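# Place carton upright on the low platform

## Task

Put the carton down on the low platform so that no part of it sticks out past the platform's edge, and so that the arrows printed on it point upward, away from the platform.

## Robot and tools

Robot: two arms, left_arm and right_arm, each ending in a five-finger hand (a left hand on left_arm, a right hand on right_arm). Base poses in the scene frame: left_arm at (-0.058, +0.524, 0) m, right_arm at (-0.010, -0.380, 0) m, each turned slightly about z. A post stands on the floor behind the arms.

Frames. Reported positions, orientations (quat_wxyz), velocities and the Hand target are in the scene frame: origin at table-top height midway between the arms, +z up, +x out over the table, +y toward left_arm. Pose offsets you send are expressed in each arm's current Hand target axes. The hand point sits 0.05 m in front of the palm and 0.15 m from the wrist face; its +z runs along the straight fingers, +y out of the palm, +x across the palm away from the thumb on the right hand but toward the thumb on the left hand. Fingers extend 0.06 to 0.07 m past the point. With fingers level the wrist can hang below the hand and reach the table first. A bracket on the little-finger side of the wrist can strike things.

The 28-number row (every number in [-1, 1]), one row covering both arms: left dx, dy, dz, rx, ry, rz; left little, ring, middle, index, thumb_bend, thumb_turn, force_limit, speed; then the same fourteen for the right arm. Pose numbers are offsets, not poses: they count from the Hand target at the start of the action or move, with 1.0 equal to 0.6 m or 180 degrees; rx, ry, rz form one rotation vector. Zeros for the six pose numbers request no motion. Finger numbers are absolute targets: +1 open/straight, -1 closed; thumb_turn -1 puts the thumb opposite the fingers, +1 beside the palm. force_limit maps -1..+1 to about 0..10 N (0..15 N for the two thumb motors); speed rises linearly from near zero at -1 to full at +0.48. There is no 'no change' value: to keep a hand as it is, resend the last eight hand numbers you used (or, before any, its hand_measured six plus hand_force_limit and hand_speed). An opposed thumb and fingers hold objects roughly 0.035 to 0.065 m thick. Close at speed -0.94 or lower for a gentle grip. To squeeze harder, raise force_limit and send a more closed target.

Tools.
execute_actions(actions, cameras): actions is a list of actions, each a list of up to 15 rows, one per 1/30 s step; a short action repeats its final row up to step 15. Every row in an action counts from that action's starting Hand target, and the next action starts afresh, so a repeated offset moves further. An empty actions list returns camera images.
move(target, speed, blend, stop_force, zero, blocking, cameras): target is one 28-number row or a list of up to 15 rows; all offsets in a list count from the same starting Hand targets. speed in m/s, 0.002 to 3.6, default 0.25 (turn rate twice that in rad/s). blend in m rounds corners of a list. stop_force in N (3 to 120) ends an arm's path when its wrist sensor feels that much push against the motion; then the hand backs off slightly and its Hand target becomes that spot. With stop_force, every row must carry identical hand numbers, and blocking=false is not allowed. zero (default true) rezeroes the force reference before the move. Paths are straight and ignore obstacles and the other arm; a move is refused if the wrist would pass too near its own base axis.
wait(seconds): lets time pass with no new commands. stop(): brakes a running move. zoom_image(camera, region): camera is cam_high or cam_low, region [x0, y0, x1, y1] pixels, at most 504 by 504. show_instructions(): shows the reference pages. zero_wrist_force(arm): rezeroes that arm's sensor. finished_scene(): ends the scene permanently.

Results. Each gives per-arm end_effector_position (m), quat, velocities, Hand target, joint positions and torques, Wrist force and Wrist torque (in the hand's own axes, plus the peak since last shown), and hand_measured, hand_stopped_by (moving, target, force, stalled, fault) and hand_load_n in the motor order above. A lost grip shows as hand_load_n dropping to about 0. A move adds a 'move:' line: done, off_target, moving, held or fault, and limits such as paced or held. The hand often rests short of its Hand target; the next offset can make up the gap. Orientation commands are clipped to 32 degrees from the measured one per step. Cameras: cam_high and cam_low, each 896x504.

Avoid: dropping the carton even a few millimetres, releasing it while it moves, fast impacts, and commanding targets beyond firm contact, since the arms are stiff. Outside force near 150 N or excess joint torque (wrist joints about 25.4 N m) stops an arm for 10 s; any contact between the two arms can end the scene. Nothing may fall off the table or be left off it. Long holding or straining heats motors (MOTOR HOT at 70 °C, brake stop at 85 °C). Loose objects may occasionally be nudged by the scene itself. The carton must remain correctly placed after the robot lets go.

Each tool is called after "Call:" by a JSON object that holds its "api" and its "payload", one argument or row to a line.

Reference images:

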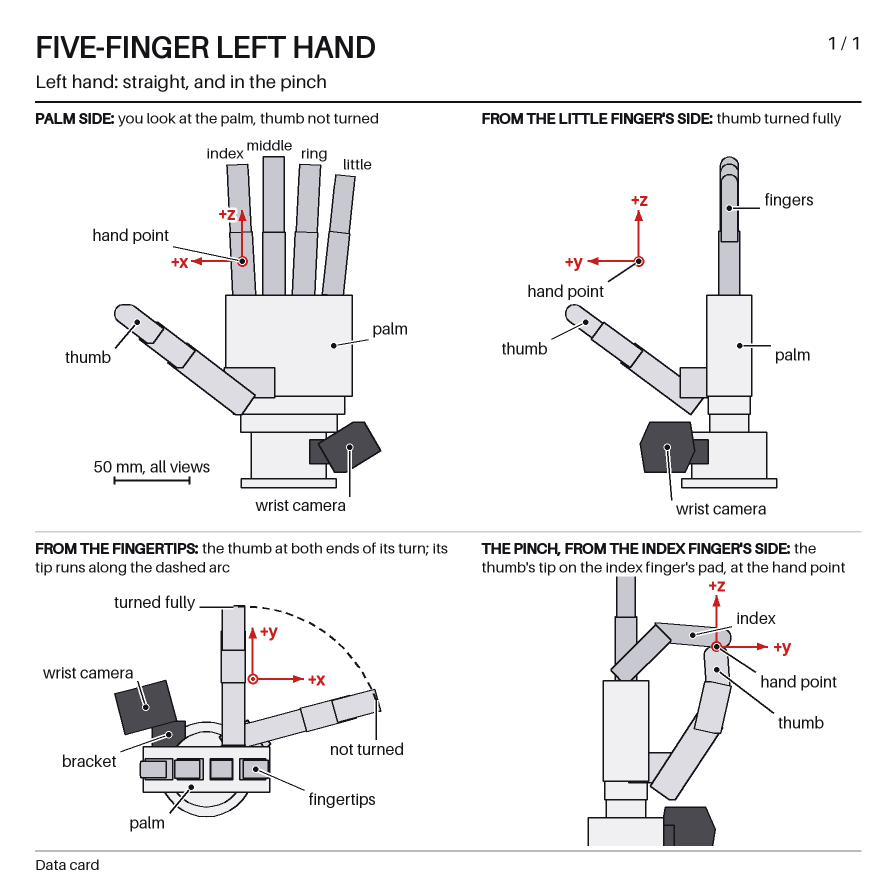

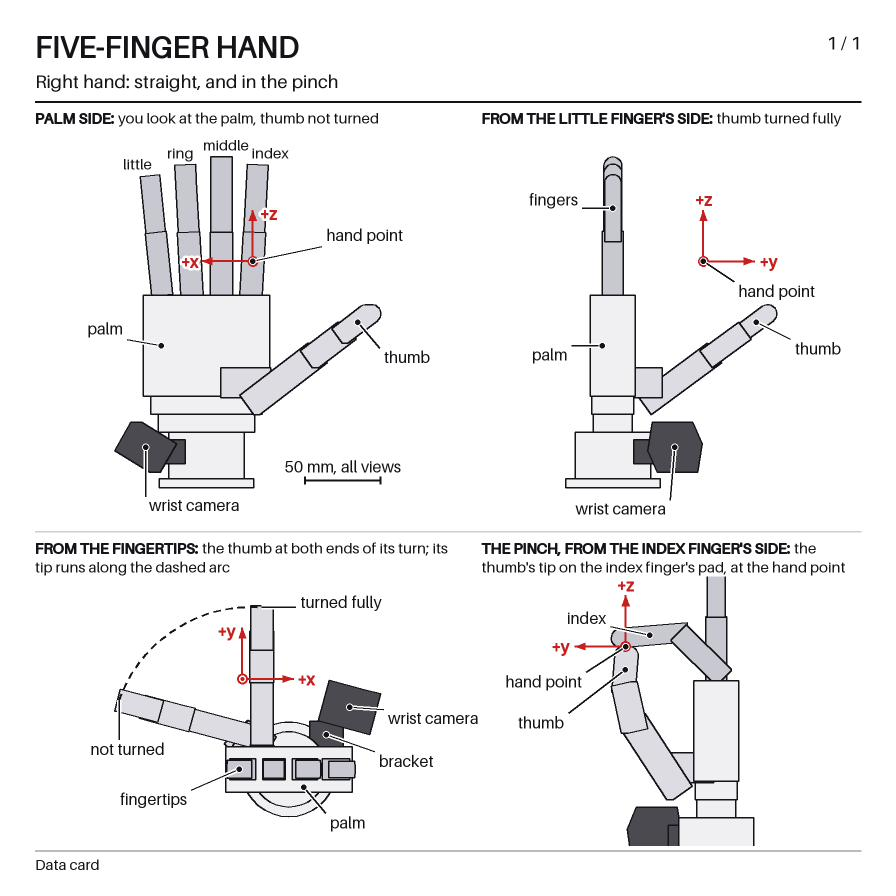

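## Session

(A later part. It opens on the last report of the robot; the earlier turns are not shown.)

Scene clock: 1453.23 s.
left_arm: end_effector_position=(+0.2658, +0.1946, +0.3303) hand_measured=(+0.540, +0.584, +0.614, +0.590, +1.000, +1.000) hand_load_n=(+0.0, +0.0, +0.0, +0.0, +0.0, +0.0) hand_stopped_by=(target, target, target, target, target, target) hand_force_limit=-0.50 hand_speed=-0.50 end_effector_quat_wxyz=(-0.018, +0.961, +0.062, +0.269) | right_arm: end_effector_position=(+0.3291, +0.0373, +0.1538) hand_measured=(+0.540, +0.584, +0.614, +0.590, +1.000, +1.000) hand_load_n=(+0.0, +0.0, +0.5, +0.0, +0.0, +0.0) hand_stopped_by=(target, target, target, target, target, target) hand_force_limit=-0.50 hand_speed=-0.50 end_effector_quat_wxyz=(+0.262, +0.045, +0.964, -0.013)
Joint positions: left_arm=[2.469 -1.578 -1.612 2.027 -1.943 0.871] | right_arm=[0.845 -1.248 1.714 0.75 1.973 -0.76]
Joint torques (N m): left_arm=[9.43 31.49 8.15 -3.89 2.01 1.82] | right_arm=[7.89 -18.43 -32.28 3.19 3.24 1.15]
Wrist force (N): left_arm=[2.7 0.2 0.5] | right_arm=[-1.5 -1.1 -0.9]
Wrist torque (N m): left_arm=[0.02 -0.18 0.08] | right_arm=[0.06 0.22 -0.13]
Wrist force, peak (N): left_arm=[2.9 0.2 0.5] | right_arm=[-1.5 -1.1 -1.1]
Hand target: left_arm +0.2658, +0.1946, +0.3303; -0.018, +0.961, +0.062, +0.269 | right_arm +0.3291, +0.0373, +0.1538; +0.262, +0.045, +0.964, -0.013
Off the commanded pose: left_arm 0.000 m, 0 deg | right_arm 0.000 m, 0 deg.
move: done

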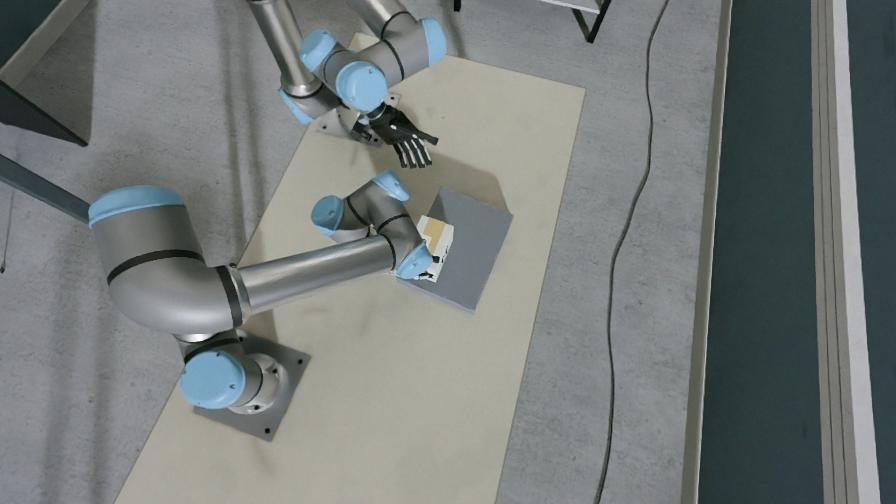

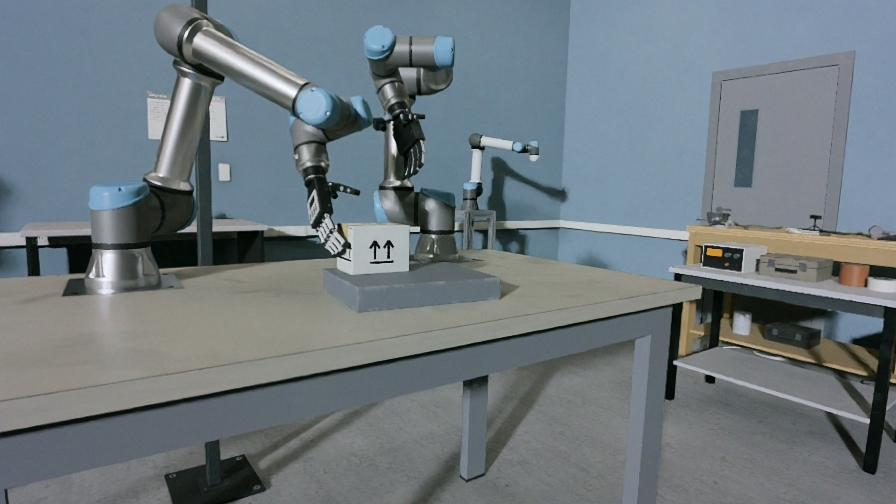

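Call:
{"api": "move", "payload": {
  "target": [
    [-0.0213,-0.2705,-0.1103,0,0,0, 0.54, 0.583, 0.613, 0.589, 1, 1, -0.5, -0.5, 0,-0.0833,0,0,0,0, 0.54, 0.583, 0.613, 0.589, 1, 1, -0.5, -0.5],
    [-0.0213,-0.2705,-0.1103,0,0,0, 0.54, 0.583, 0.613, 0.589, 1, 1, -0.5, -0.5, -0.1228,-0.0833,-0.2101,0,0,0, 0.54, 0.583, 0.613, 0.589, 1, 1, -0.5, -0.5],
    [-0.0213,-0.2705,-0.1103,0,0,0, 0.54, 0.583, 0.613, 0.589, 1, 1, -0.5, -0.5, 0.0572,-0.0813,-0.3157,0.1319,0.1319,0.4872, 0.54, 0.583, 0.613, 0.589, 1, 1, -0.5, -0.5]
  ],
  "speed": [0.2, 0.2, 0.3],
  "blend": 0.02,
  "cameras": ["all"]
}}

Call:
{"api": "zoom_image", "payload": {
  "camera": "cam_high",
  "region": [360, 170, 520, 320]
}}

Call:
{"api": "zoom_image", "payload": {
  "camera": "cam_low",
  "region": [300, 200, 440, 310]
}}

Scene clock: 1544.07 s.
left_arm: end_effector_position=(+0.2001, +0.3497, +0.3804) hand_measured=(+0.540, +0.584, +0.614, +0.590, +1.000, +1.000) hand_load_n=(+0.0, +0.0, +0.0, +0.0, -0.5, +0.0) hand_stopped_by=(target, target, target, target, target, target) hand_force_limit=-0.50 hand_speed=-0.50 end_effector_quat_wxyz=(-0.018, +0.961, +0.062, +0.269) | right_arm: end_effector_position=(+0.1997, +0.0007, +0.3000) hand_measured=(+0.540, +0.584, +0.614, +0.590, +1.000, +1.000) hand_load_n=(+0.0, +0.0, +0.0, +0.0, -0.5, +0.0) hand_stopped_by=(target, target, target, target, target, target) hand_force_limit=-0.50 hand_speed=-0.50 end_effector_quat_wxyz=(+0.001, +0.739, +0.673, +0.000)
Joint positions: left_arm=[3.106 -1.084 -1.821 1.875 -1.644 1.451] | right_arm=[0.971 -1.255 1.297 1.53 1.573 1.01]
Joint torques (N m): left_arm=[10.25 8.43 8.44 -3.44 2.4 1.77] | right_arm=[-8.92 -19.07 -32.92 0.54 -2.9 1.08]
Wrist force (N): left_arm=[2.6 -0.1 0.5] | right_arm=[-0.2 0.7 0.5]
Wrist torque (N m): left_arm=[-0.03 -0.16 0.09] | right_arm=[0.08 0.01 -0.08]
Wrist force, peak (N): left_arm=[2.9 1.3 0.9] | right_arm=[-1.5 -1.2 -0.8]
Hand target: left_arm +0.2001, +0.3497, +0.3804; -0.018, +0.961, +0.062, +0.269 | right_arm +0.1997, +0.0007, +0.3000; +0.001, +0.739, +0.673, +0.000
Off the commanded pose: left_arm 0.000 m, 0 deg | right_arm 0.000 m, 0 deg.
move: done

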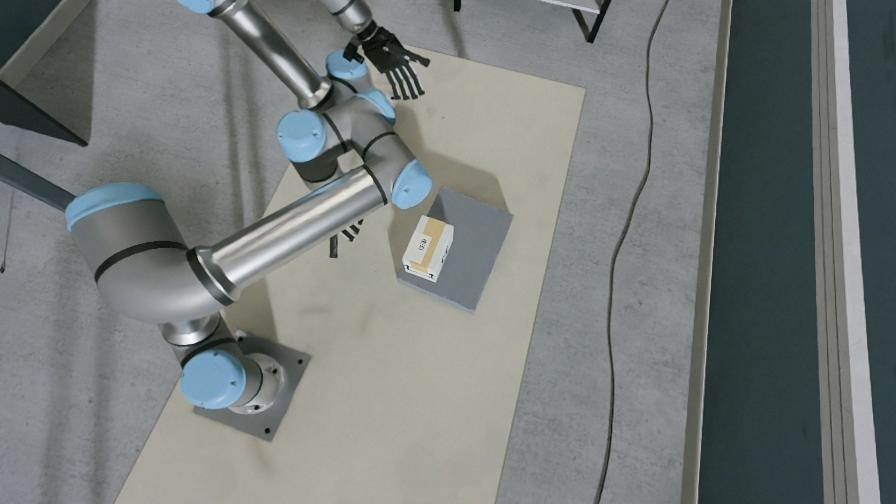

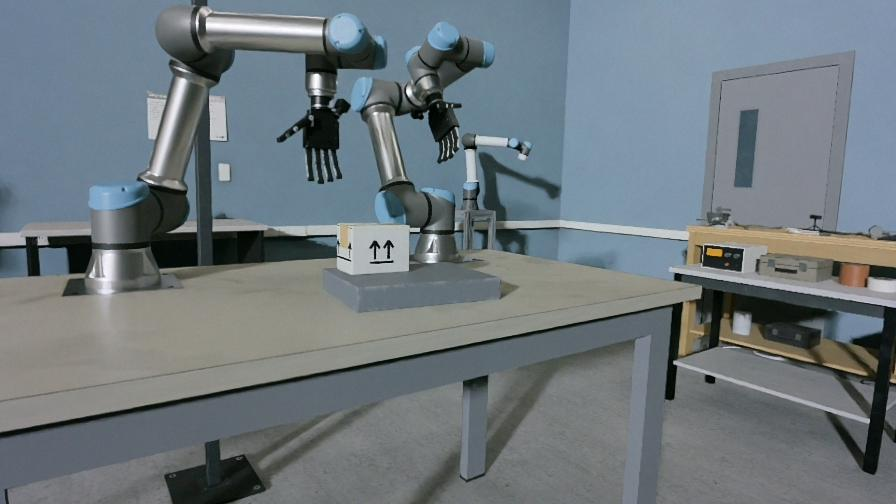

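Scaled by 3.150 from the camera's image (finer frame: 1280x720).

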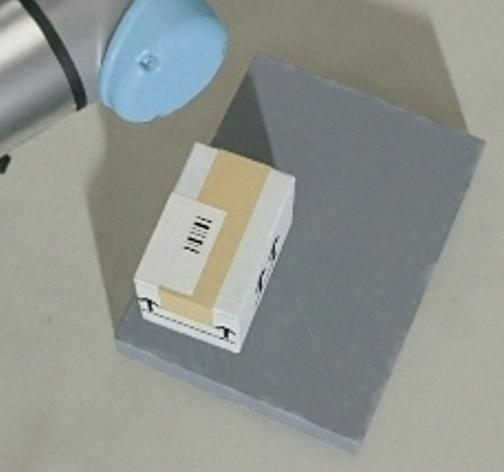

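Scaled by 3.600 from the camera's image (finer frame: 1280x720).

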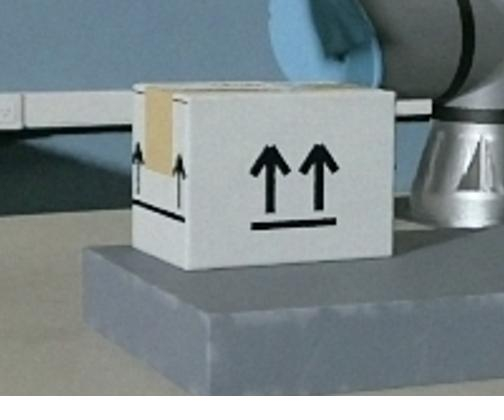

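Call:
{"api": "move", "payload": {
  "target": [0,0,0,0,0,0,0.54,0.583,0.613,0.589,1,1,-0.5,-0.5, 0.083,0.0753,0.2617,0,0,0,0.54,0.583,0.613,0.589,1,1,-0.5,-0.5],
  "speed": 0.12,
  "stop_force": 8,
  "cameras": ["all"]
}}

Scene clock: 1570.40 s.
left_arm: end_effector_position=(+0.2001, +0.3497, +0.3804) hand_measured=(+0.540, +0.584, +0.614, +0.590, +1.000, +1.000) hand_load_n=(+0.0, +0.0, +0.0, +0.0, +0.0, +0.0) hand_stopped_by=(target, target, target, target, target, target) hand_force_limit=-0.50 hand_speed=-0.50 end_effector_quat_wxyz=(-0.018, +0.961, +0.062, +0.269) | right_arm: end_effector_position=(+0.2495, +0.0458, +0.1429) hand_measured=(+0.540, +0.584, +0.614, +0.590, +1.000, +1.000) hand_load_n=(+0.0, +0.0, +0.0, +0.0, +0.0, +0.0) hand_stopped_by=(target, target, target, target, target, target) hand_force_limit=-0.50 hand_speed=-0.50 end_effector_quat_wxyz=(+0.001, +0.739, +0.673, +0.000)
Joint positions: left_arm=[3.106 -1.084 -1.821 1.875 -1.644 1.451] | right_arm=[0.946 -1.032 1.38 1.222 1.573 0.986]
Joint torques (N m): left_arm=[10.17 8.84 7.78 -3.23 2.45 1.49] | right_arm=[-7.94 -26.74 -32.98 0.34 1.28 -1.32]
Wrist force (N): left_arm=[2.8 -0.2 0.5] | right_arm=[-0.3 0.8 0.4]
Wrist torque (N m): left_arm=[-0.04 -0.18 0.10] | right_arm=[0.11 0.05 0.03]
Wrist force, peak (N): left_arm=[2.9 -0.2 0.7] | right_arm=[0.0 1.0 0.8]
Hand target: left_arm +0.2001, +0.3497, +0.3804; -0.018, +0.961, +0.062, +0.269 | right_arm +0.2495, +0.0458, +0.1429; +0.001, +0.739, +0.673, +0.000
Off the commanded pose: left_arm 0.000 m, 0 deg | right_arm 0.000 m, 0 deg.
move: done

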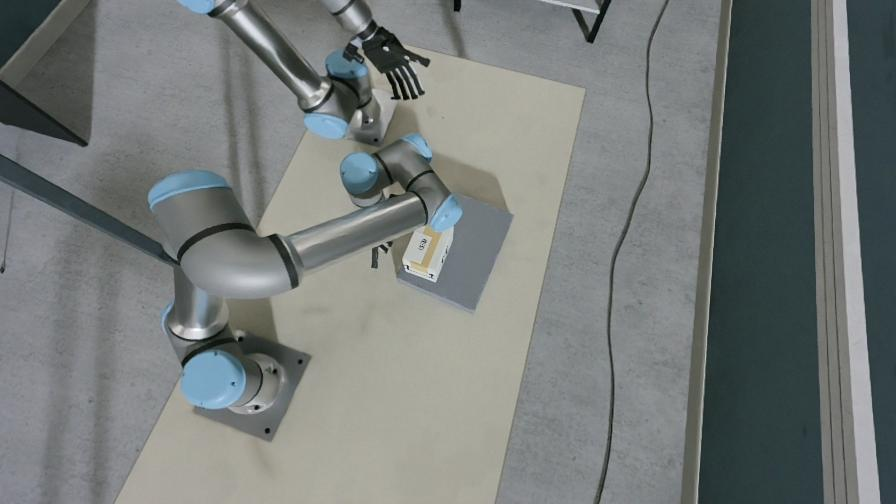

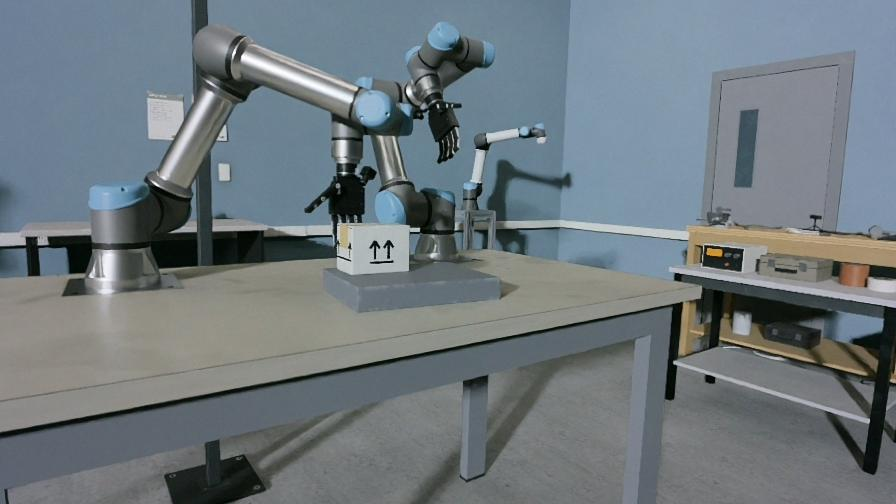

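Call:
{"api": "move", "payload": {
  "target": [0,0,0,0,0,0,0.54,0.583,0.613,0.589,1,1,-0.5,-0.5, 0,0.175,0,0,0,0,0.54,0.583,0.613,0.589,1,1,-0.5,-0.5],
  "speed": 0.03,
  "stop_force": 8,
  "cameras": ["all"]
}}

Call:
{"api": "zoom_image", "payload": {
  "camera": "cam_high",
  "region": [360, 180, 540, 330]
}}

Call:
{"api": "zoom_image", "payload": {
  "camera": "cam_low",
  "region": [290, 190, 530, 330]
}}

Scene clock: 1584.00 s.
left_arm: end_effector_position=(+0.2001, +0.3497, +0.3804) hand_measured=(+0.540, +0.584, +0.614, +0.590, +1.000, +1.000) hand_load_n=(+0.0, +0.0, +0.0, +0.0, +0.0, +0.0) hand_stopped_by=(target, target, target, target, target, target) hand_force_limit=-0.50 hand_speed=-0.50 end_effector_quat_wxyz=(-0.018, +0.961, +0.062, +0.269) | right_arm: end_effector_position=(+0.3541, +0.0360, +0.1431) hand_measured=(+0.540, +0.584, +0.614, +0.590, +1.000, +1.000) hand_load_n=(+0.0, +0.5, +0.0, +0.0, -0.5, +0.0) hand_stopped_by=(target, target, target, target, target, target) hand_force_limit=-0.50 hand_speed=-0.50 end_effector_quat_wxyz=(+0.001, +0.739, +0.673, +0.000)
Joint positions: left_arm=[3.106 -1.084 -1.821 1.875 -1.644 1.451] | right_arm=[0.784 -0.931 1.216 1.286 1.573 0.823]
Joint torques (N m): left_arm=[10.02 9.1 8.74 -3.3 2.59 1.5] | right_arm=[-8.71 -30.48 -32.6 3.79 -2.39 -1.35]
Wrist force (N): left_arm=[2.7 -0.1 0.6] | right_arm=[-0.3 -0.7 0.3]
Wrist torque (N m): left_arm=[-0.04 -0.17 0.10] | right_arm=[0.00 0.04 -0.03]
Wrist force, peak (N): left_arm=[2.9 0.0 0.6] | right_arm=[-0.3 -1.1 0.0]
Hand target: left_arm +0.2001, +0.3497, +0.3804; -0.018, +0.961, +0.062, +0.269 | right_arm +0.3541, +0.0360, +0.1431; +0.001, +0.739, +0.673, +0.000
Off the commanded pose: left_arm 0.000 m, 0 deg | right_arm 0.000 m, 0 deg.
move: done

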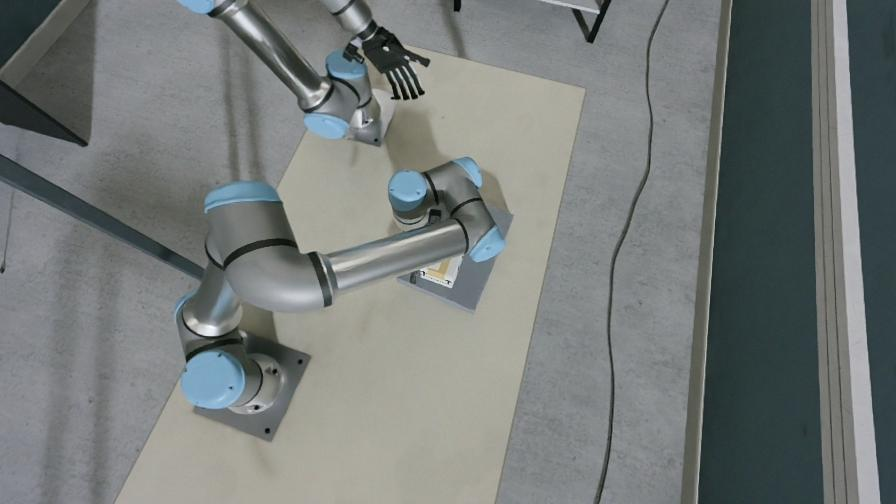

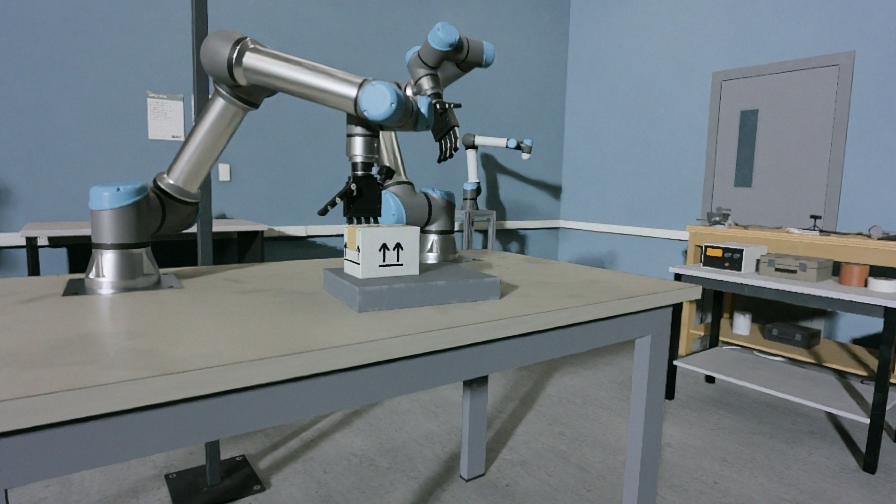

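Scaled by 2.800 from the camera's image (finer frame: 1280x720).

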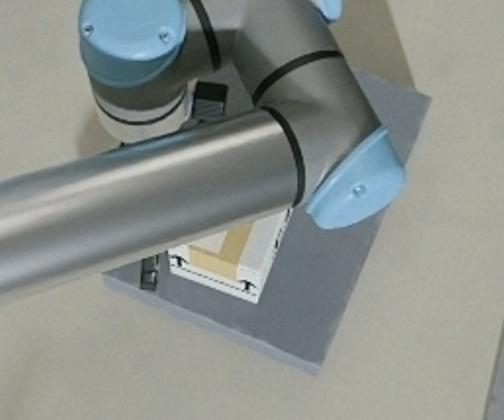

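Scaled by 2.100 from the camera's image (finer frame: 1280x720).

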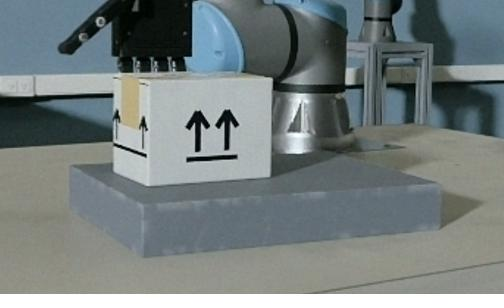

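Call:
{"api": "move", "payload": {
  "target": [
    [0,0,0,0,0,0,0.54,0.583,0.613,0.589,1,1,-0.5,-0.5, 0,-0.1,0,0,0,0,0.54,0.583,0.613,0.589,1,1,-0.5,-0.5],
    [0,0,0,0,0,0,0.54,0.583,0.613,0.589,1,1,-0.5,-0.5, -0.13,-0.26,-0.28,0,0,0,0.54,0.583,0.613,0.589,1,1,-0.5,-0.5]
  ],
  "speed": 0.15,
  "blend": 0.02,
  "cameras": ["all"]
}}

Call:
{"api": "zoom_image", "payload": {
  "camera": "cam_high",
  "region": [360, 180, 540, 330]
}}

Call:
{"api": "zoom_image", "payload": {
  "camera": "cam_low",
  "region": [290, 190, 530, 330]
}}

Scene clock: 1596.27 s.
left_arm: end_effector_position=(+0.2001, +0.3497, +0.3804) hand_measured=(+0.540, +0.584, +0.614, +0.590, +1.000, +1.000) hand_load_n=(+0.0, +0.0, +0.0, +0.0, -0.5, +0.0) hand_stopped_by=(target, target, target, target, target, target) hand_force_limit=-0.50 hand_speed=-0.50 end_effector_quat_wxyz=(-0.018, +0.961, +0.062, +0.269) | right_arm: end_effector_position=(+0.1914, -0.0268, +0.3107) hand_measured=(+0.540, +0.584, +0.614, +0.590, +1.000, +1.000) hand_load_n=(+0.0, +0.0, +0.0, +0.0, +0.0, +0.0) hand_stopped_by=(target, target, target, target, target, target) hand_force_limit=-0.50 hand_speed=-0.50 end_effector_quat_wxyz=(+0.001, +0.739, +0.673, +0.000)
Joint positions: left_arm=[3.106 -1.084 -1.821 1.875 -1.644 1.451] | right_arm=[0.945 -1.329 1.365 1.535 1.573 0.985]
Joint torques (N m): left_arm=[9.18 6.55 8.19 -3.27 2.3 1.6] | right_arm=[6.96 -34.33 -34.17 4.11 1.31 1.23]
Wrist force (N): left_arm=[2.7 -0.3 0.5] | right_arm=[-0.2 0.7 0.4]
Wrist torque (N m): left_arm=[-0.06 -0.17 0.10] | right_arm=[0.09 0.04 -0.07]
Wrist force, peak (N): left_arm=[3.0 -0.1 0.6] | right_arm=[-0.4 1.6 0.5]
Hand target: left_arm +0.2001, +0.3497, +0.3804; -0.018, +0.961, +0.062, +0.269 | right_arm +0.1912, -0.0268, +0.3110; +0.001, +0.739, +0.673, +0.000
Off the commanded pose: left_arm 0.000 m, 0 deg | right_arm 0.000 m, 0 deg.
move: done

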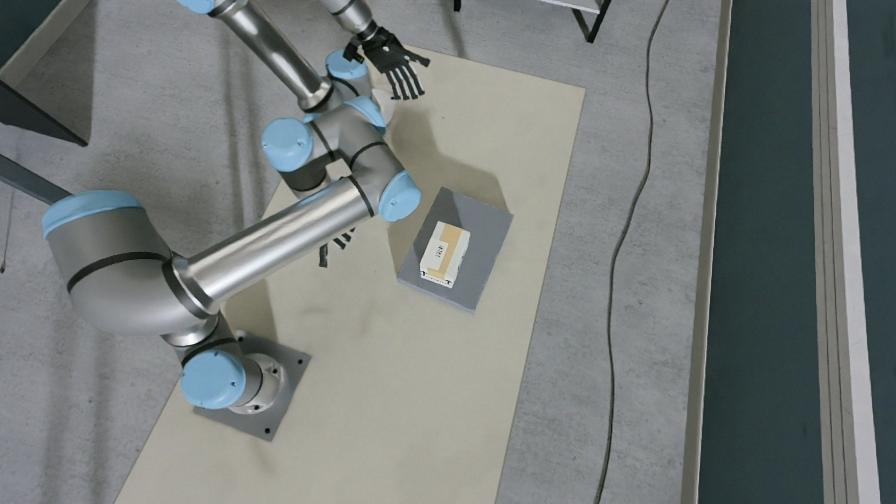

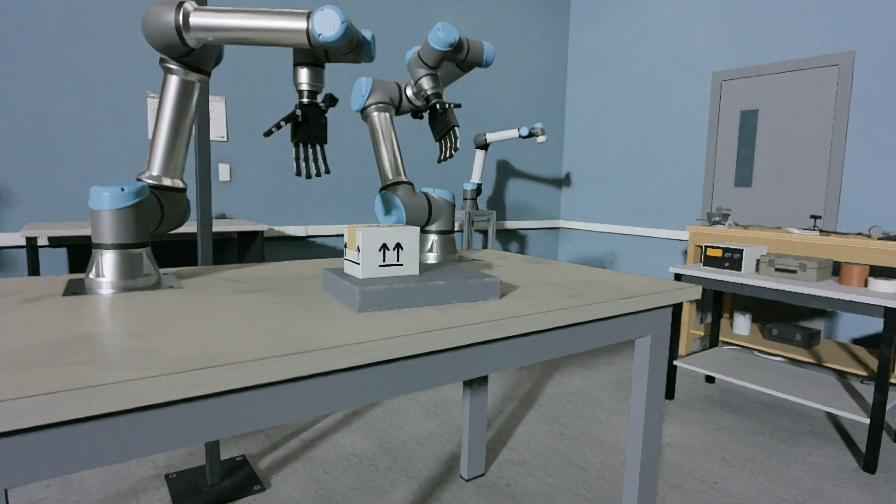

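Scaled by 2.800 from the camera's image (finer frame: 1280x720).

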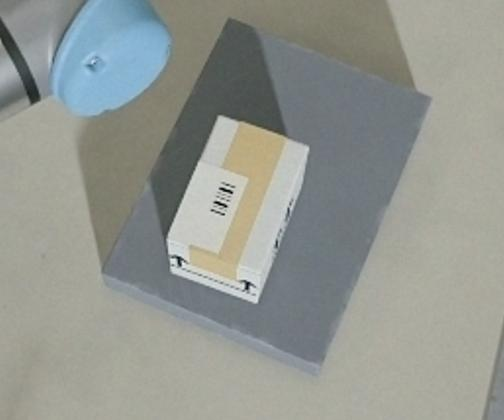

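Scaled by 2.100 from the camera's image (finer frame: 1280x720).

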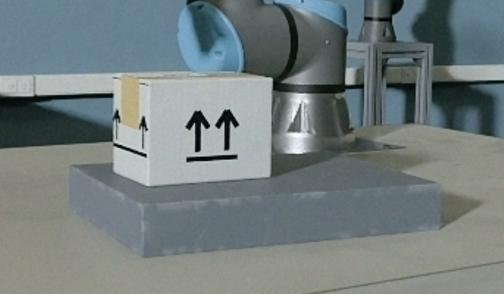

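Call:
{"api": "finished_scene", "payload": {

}}

The scene is finished: the task was done.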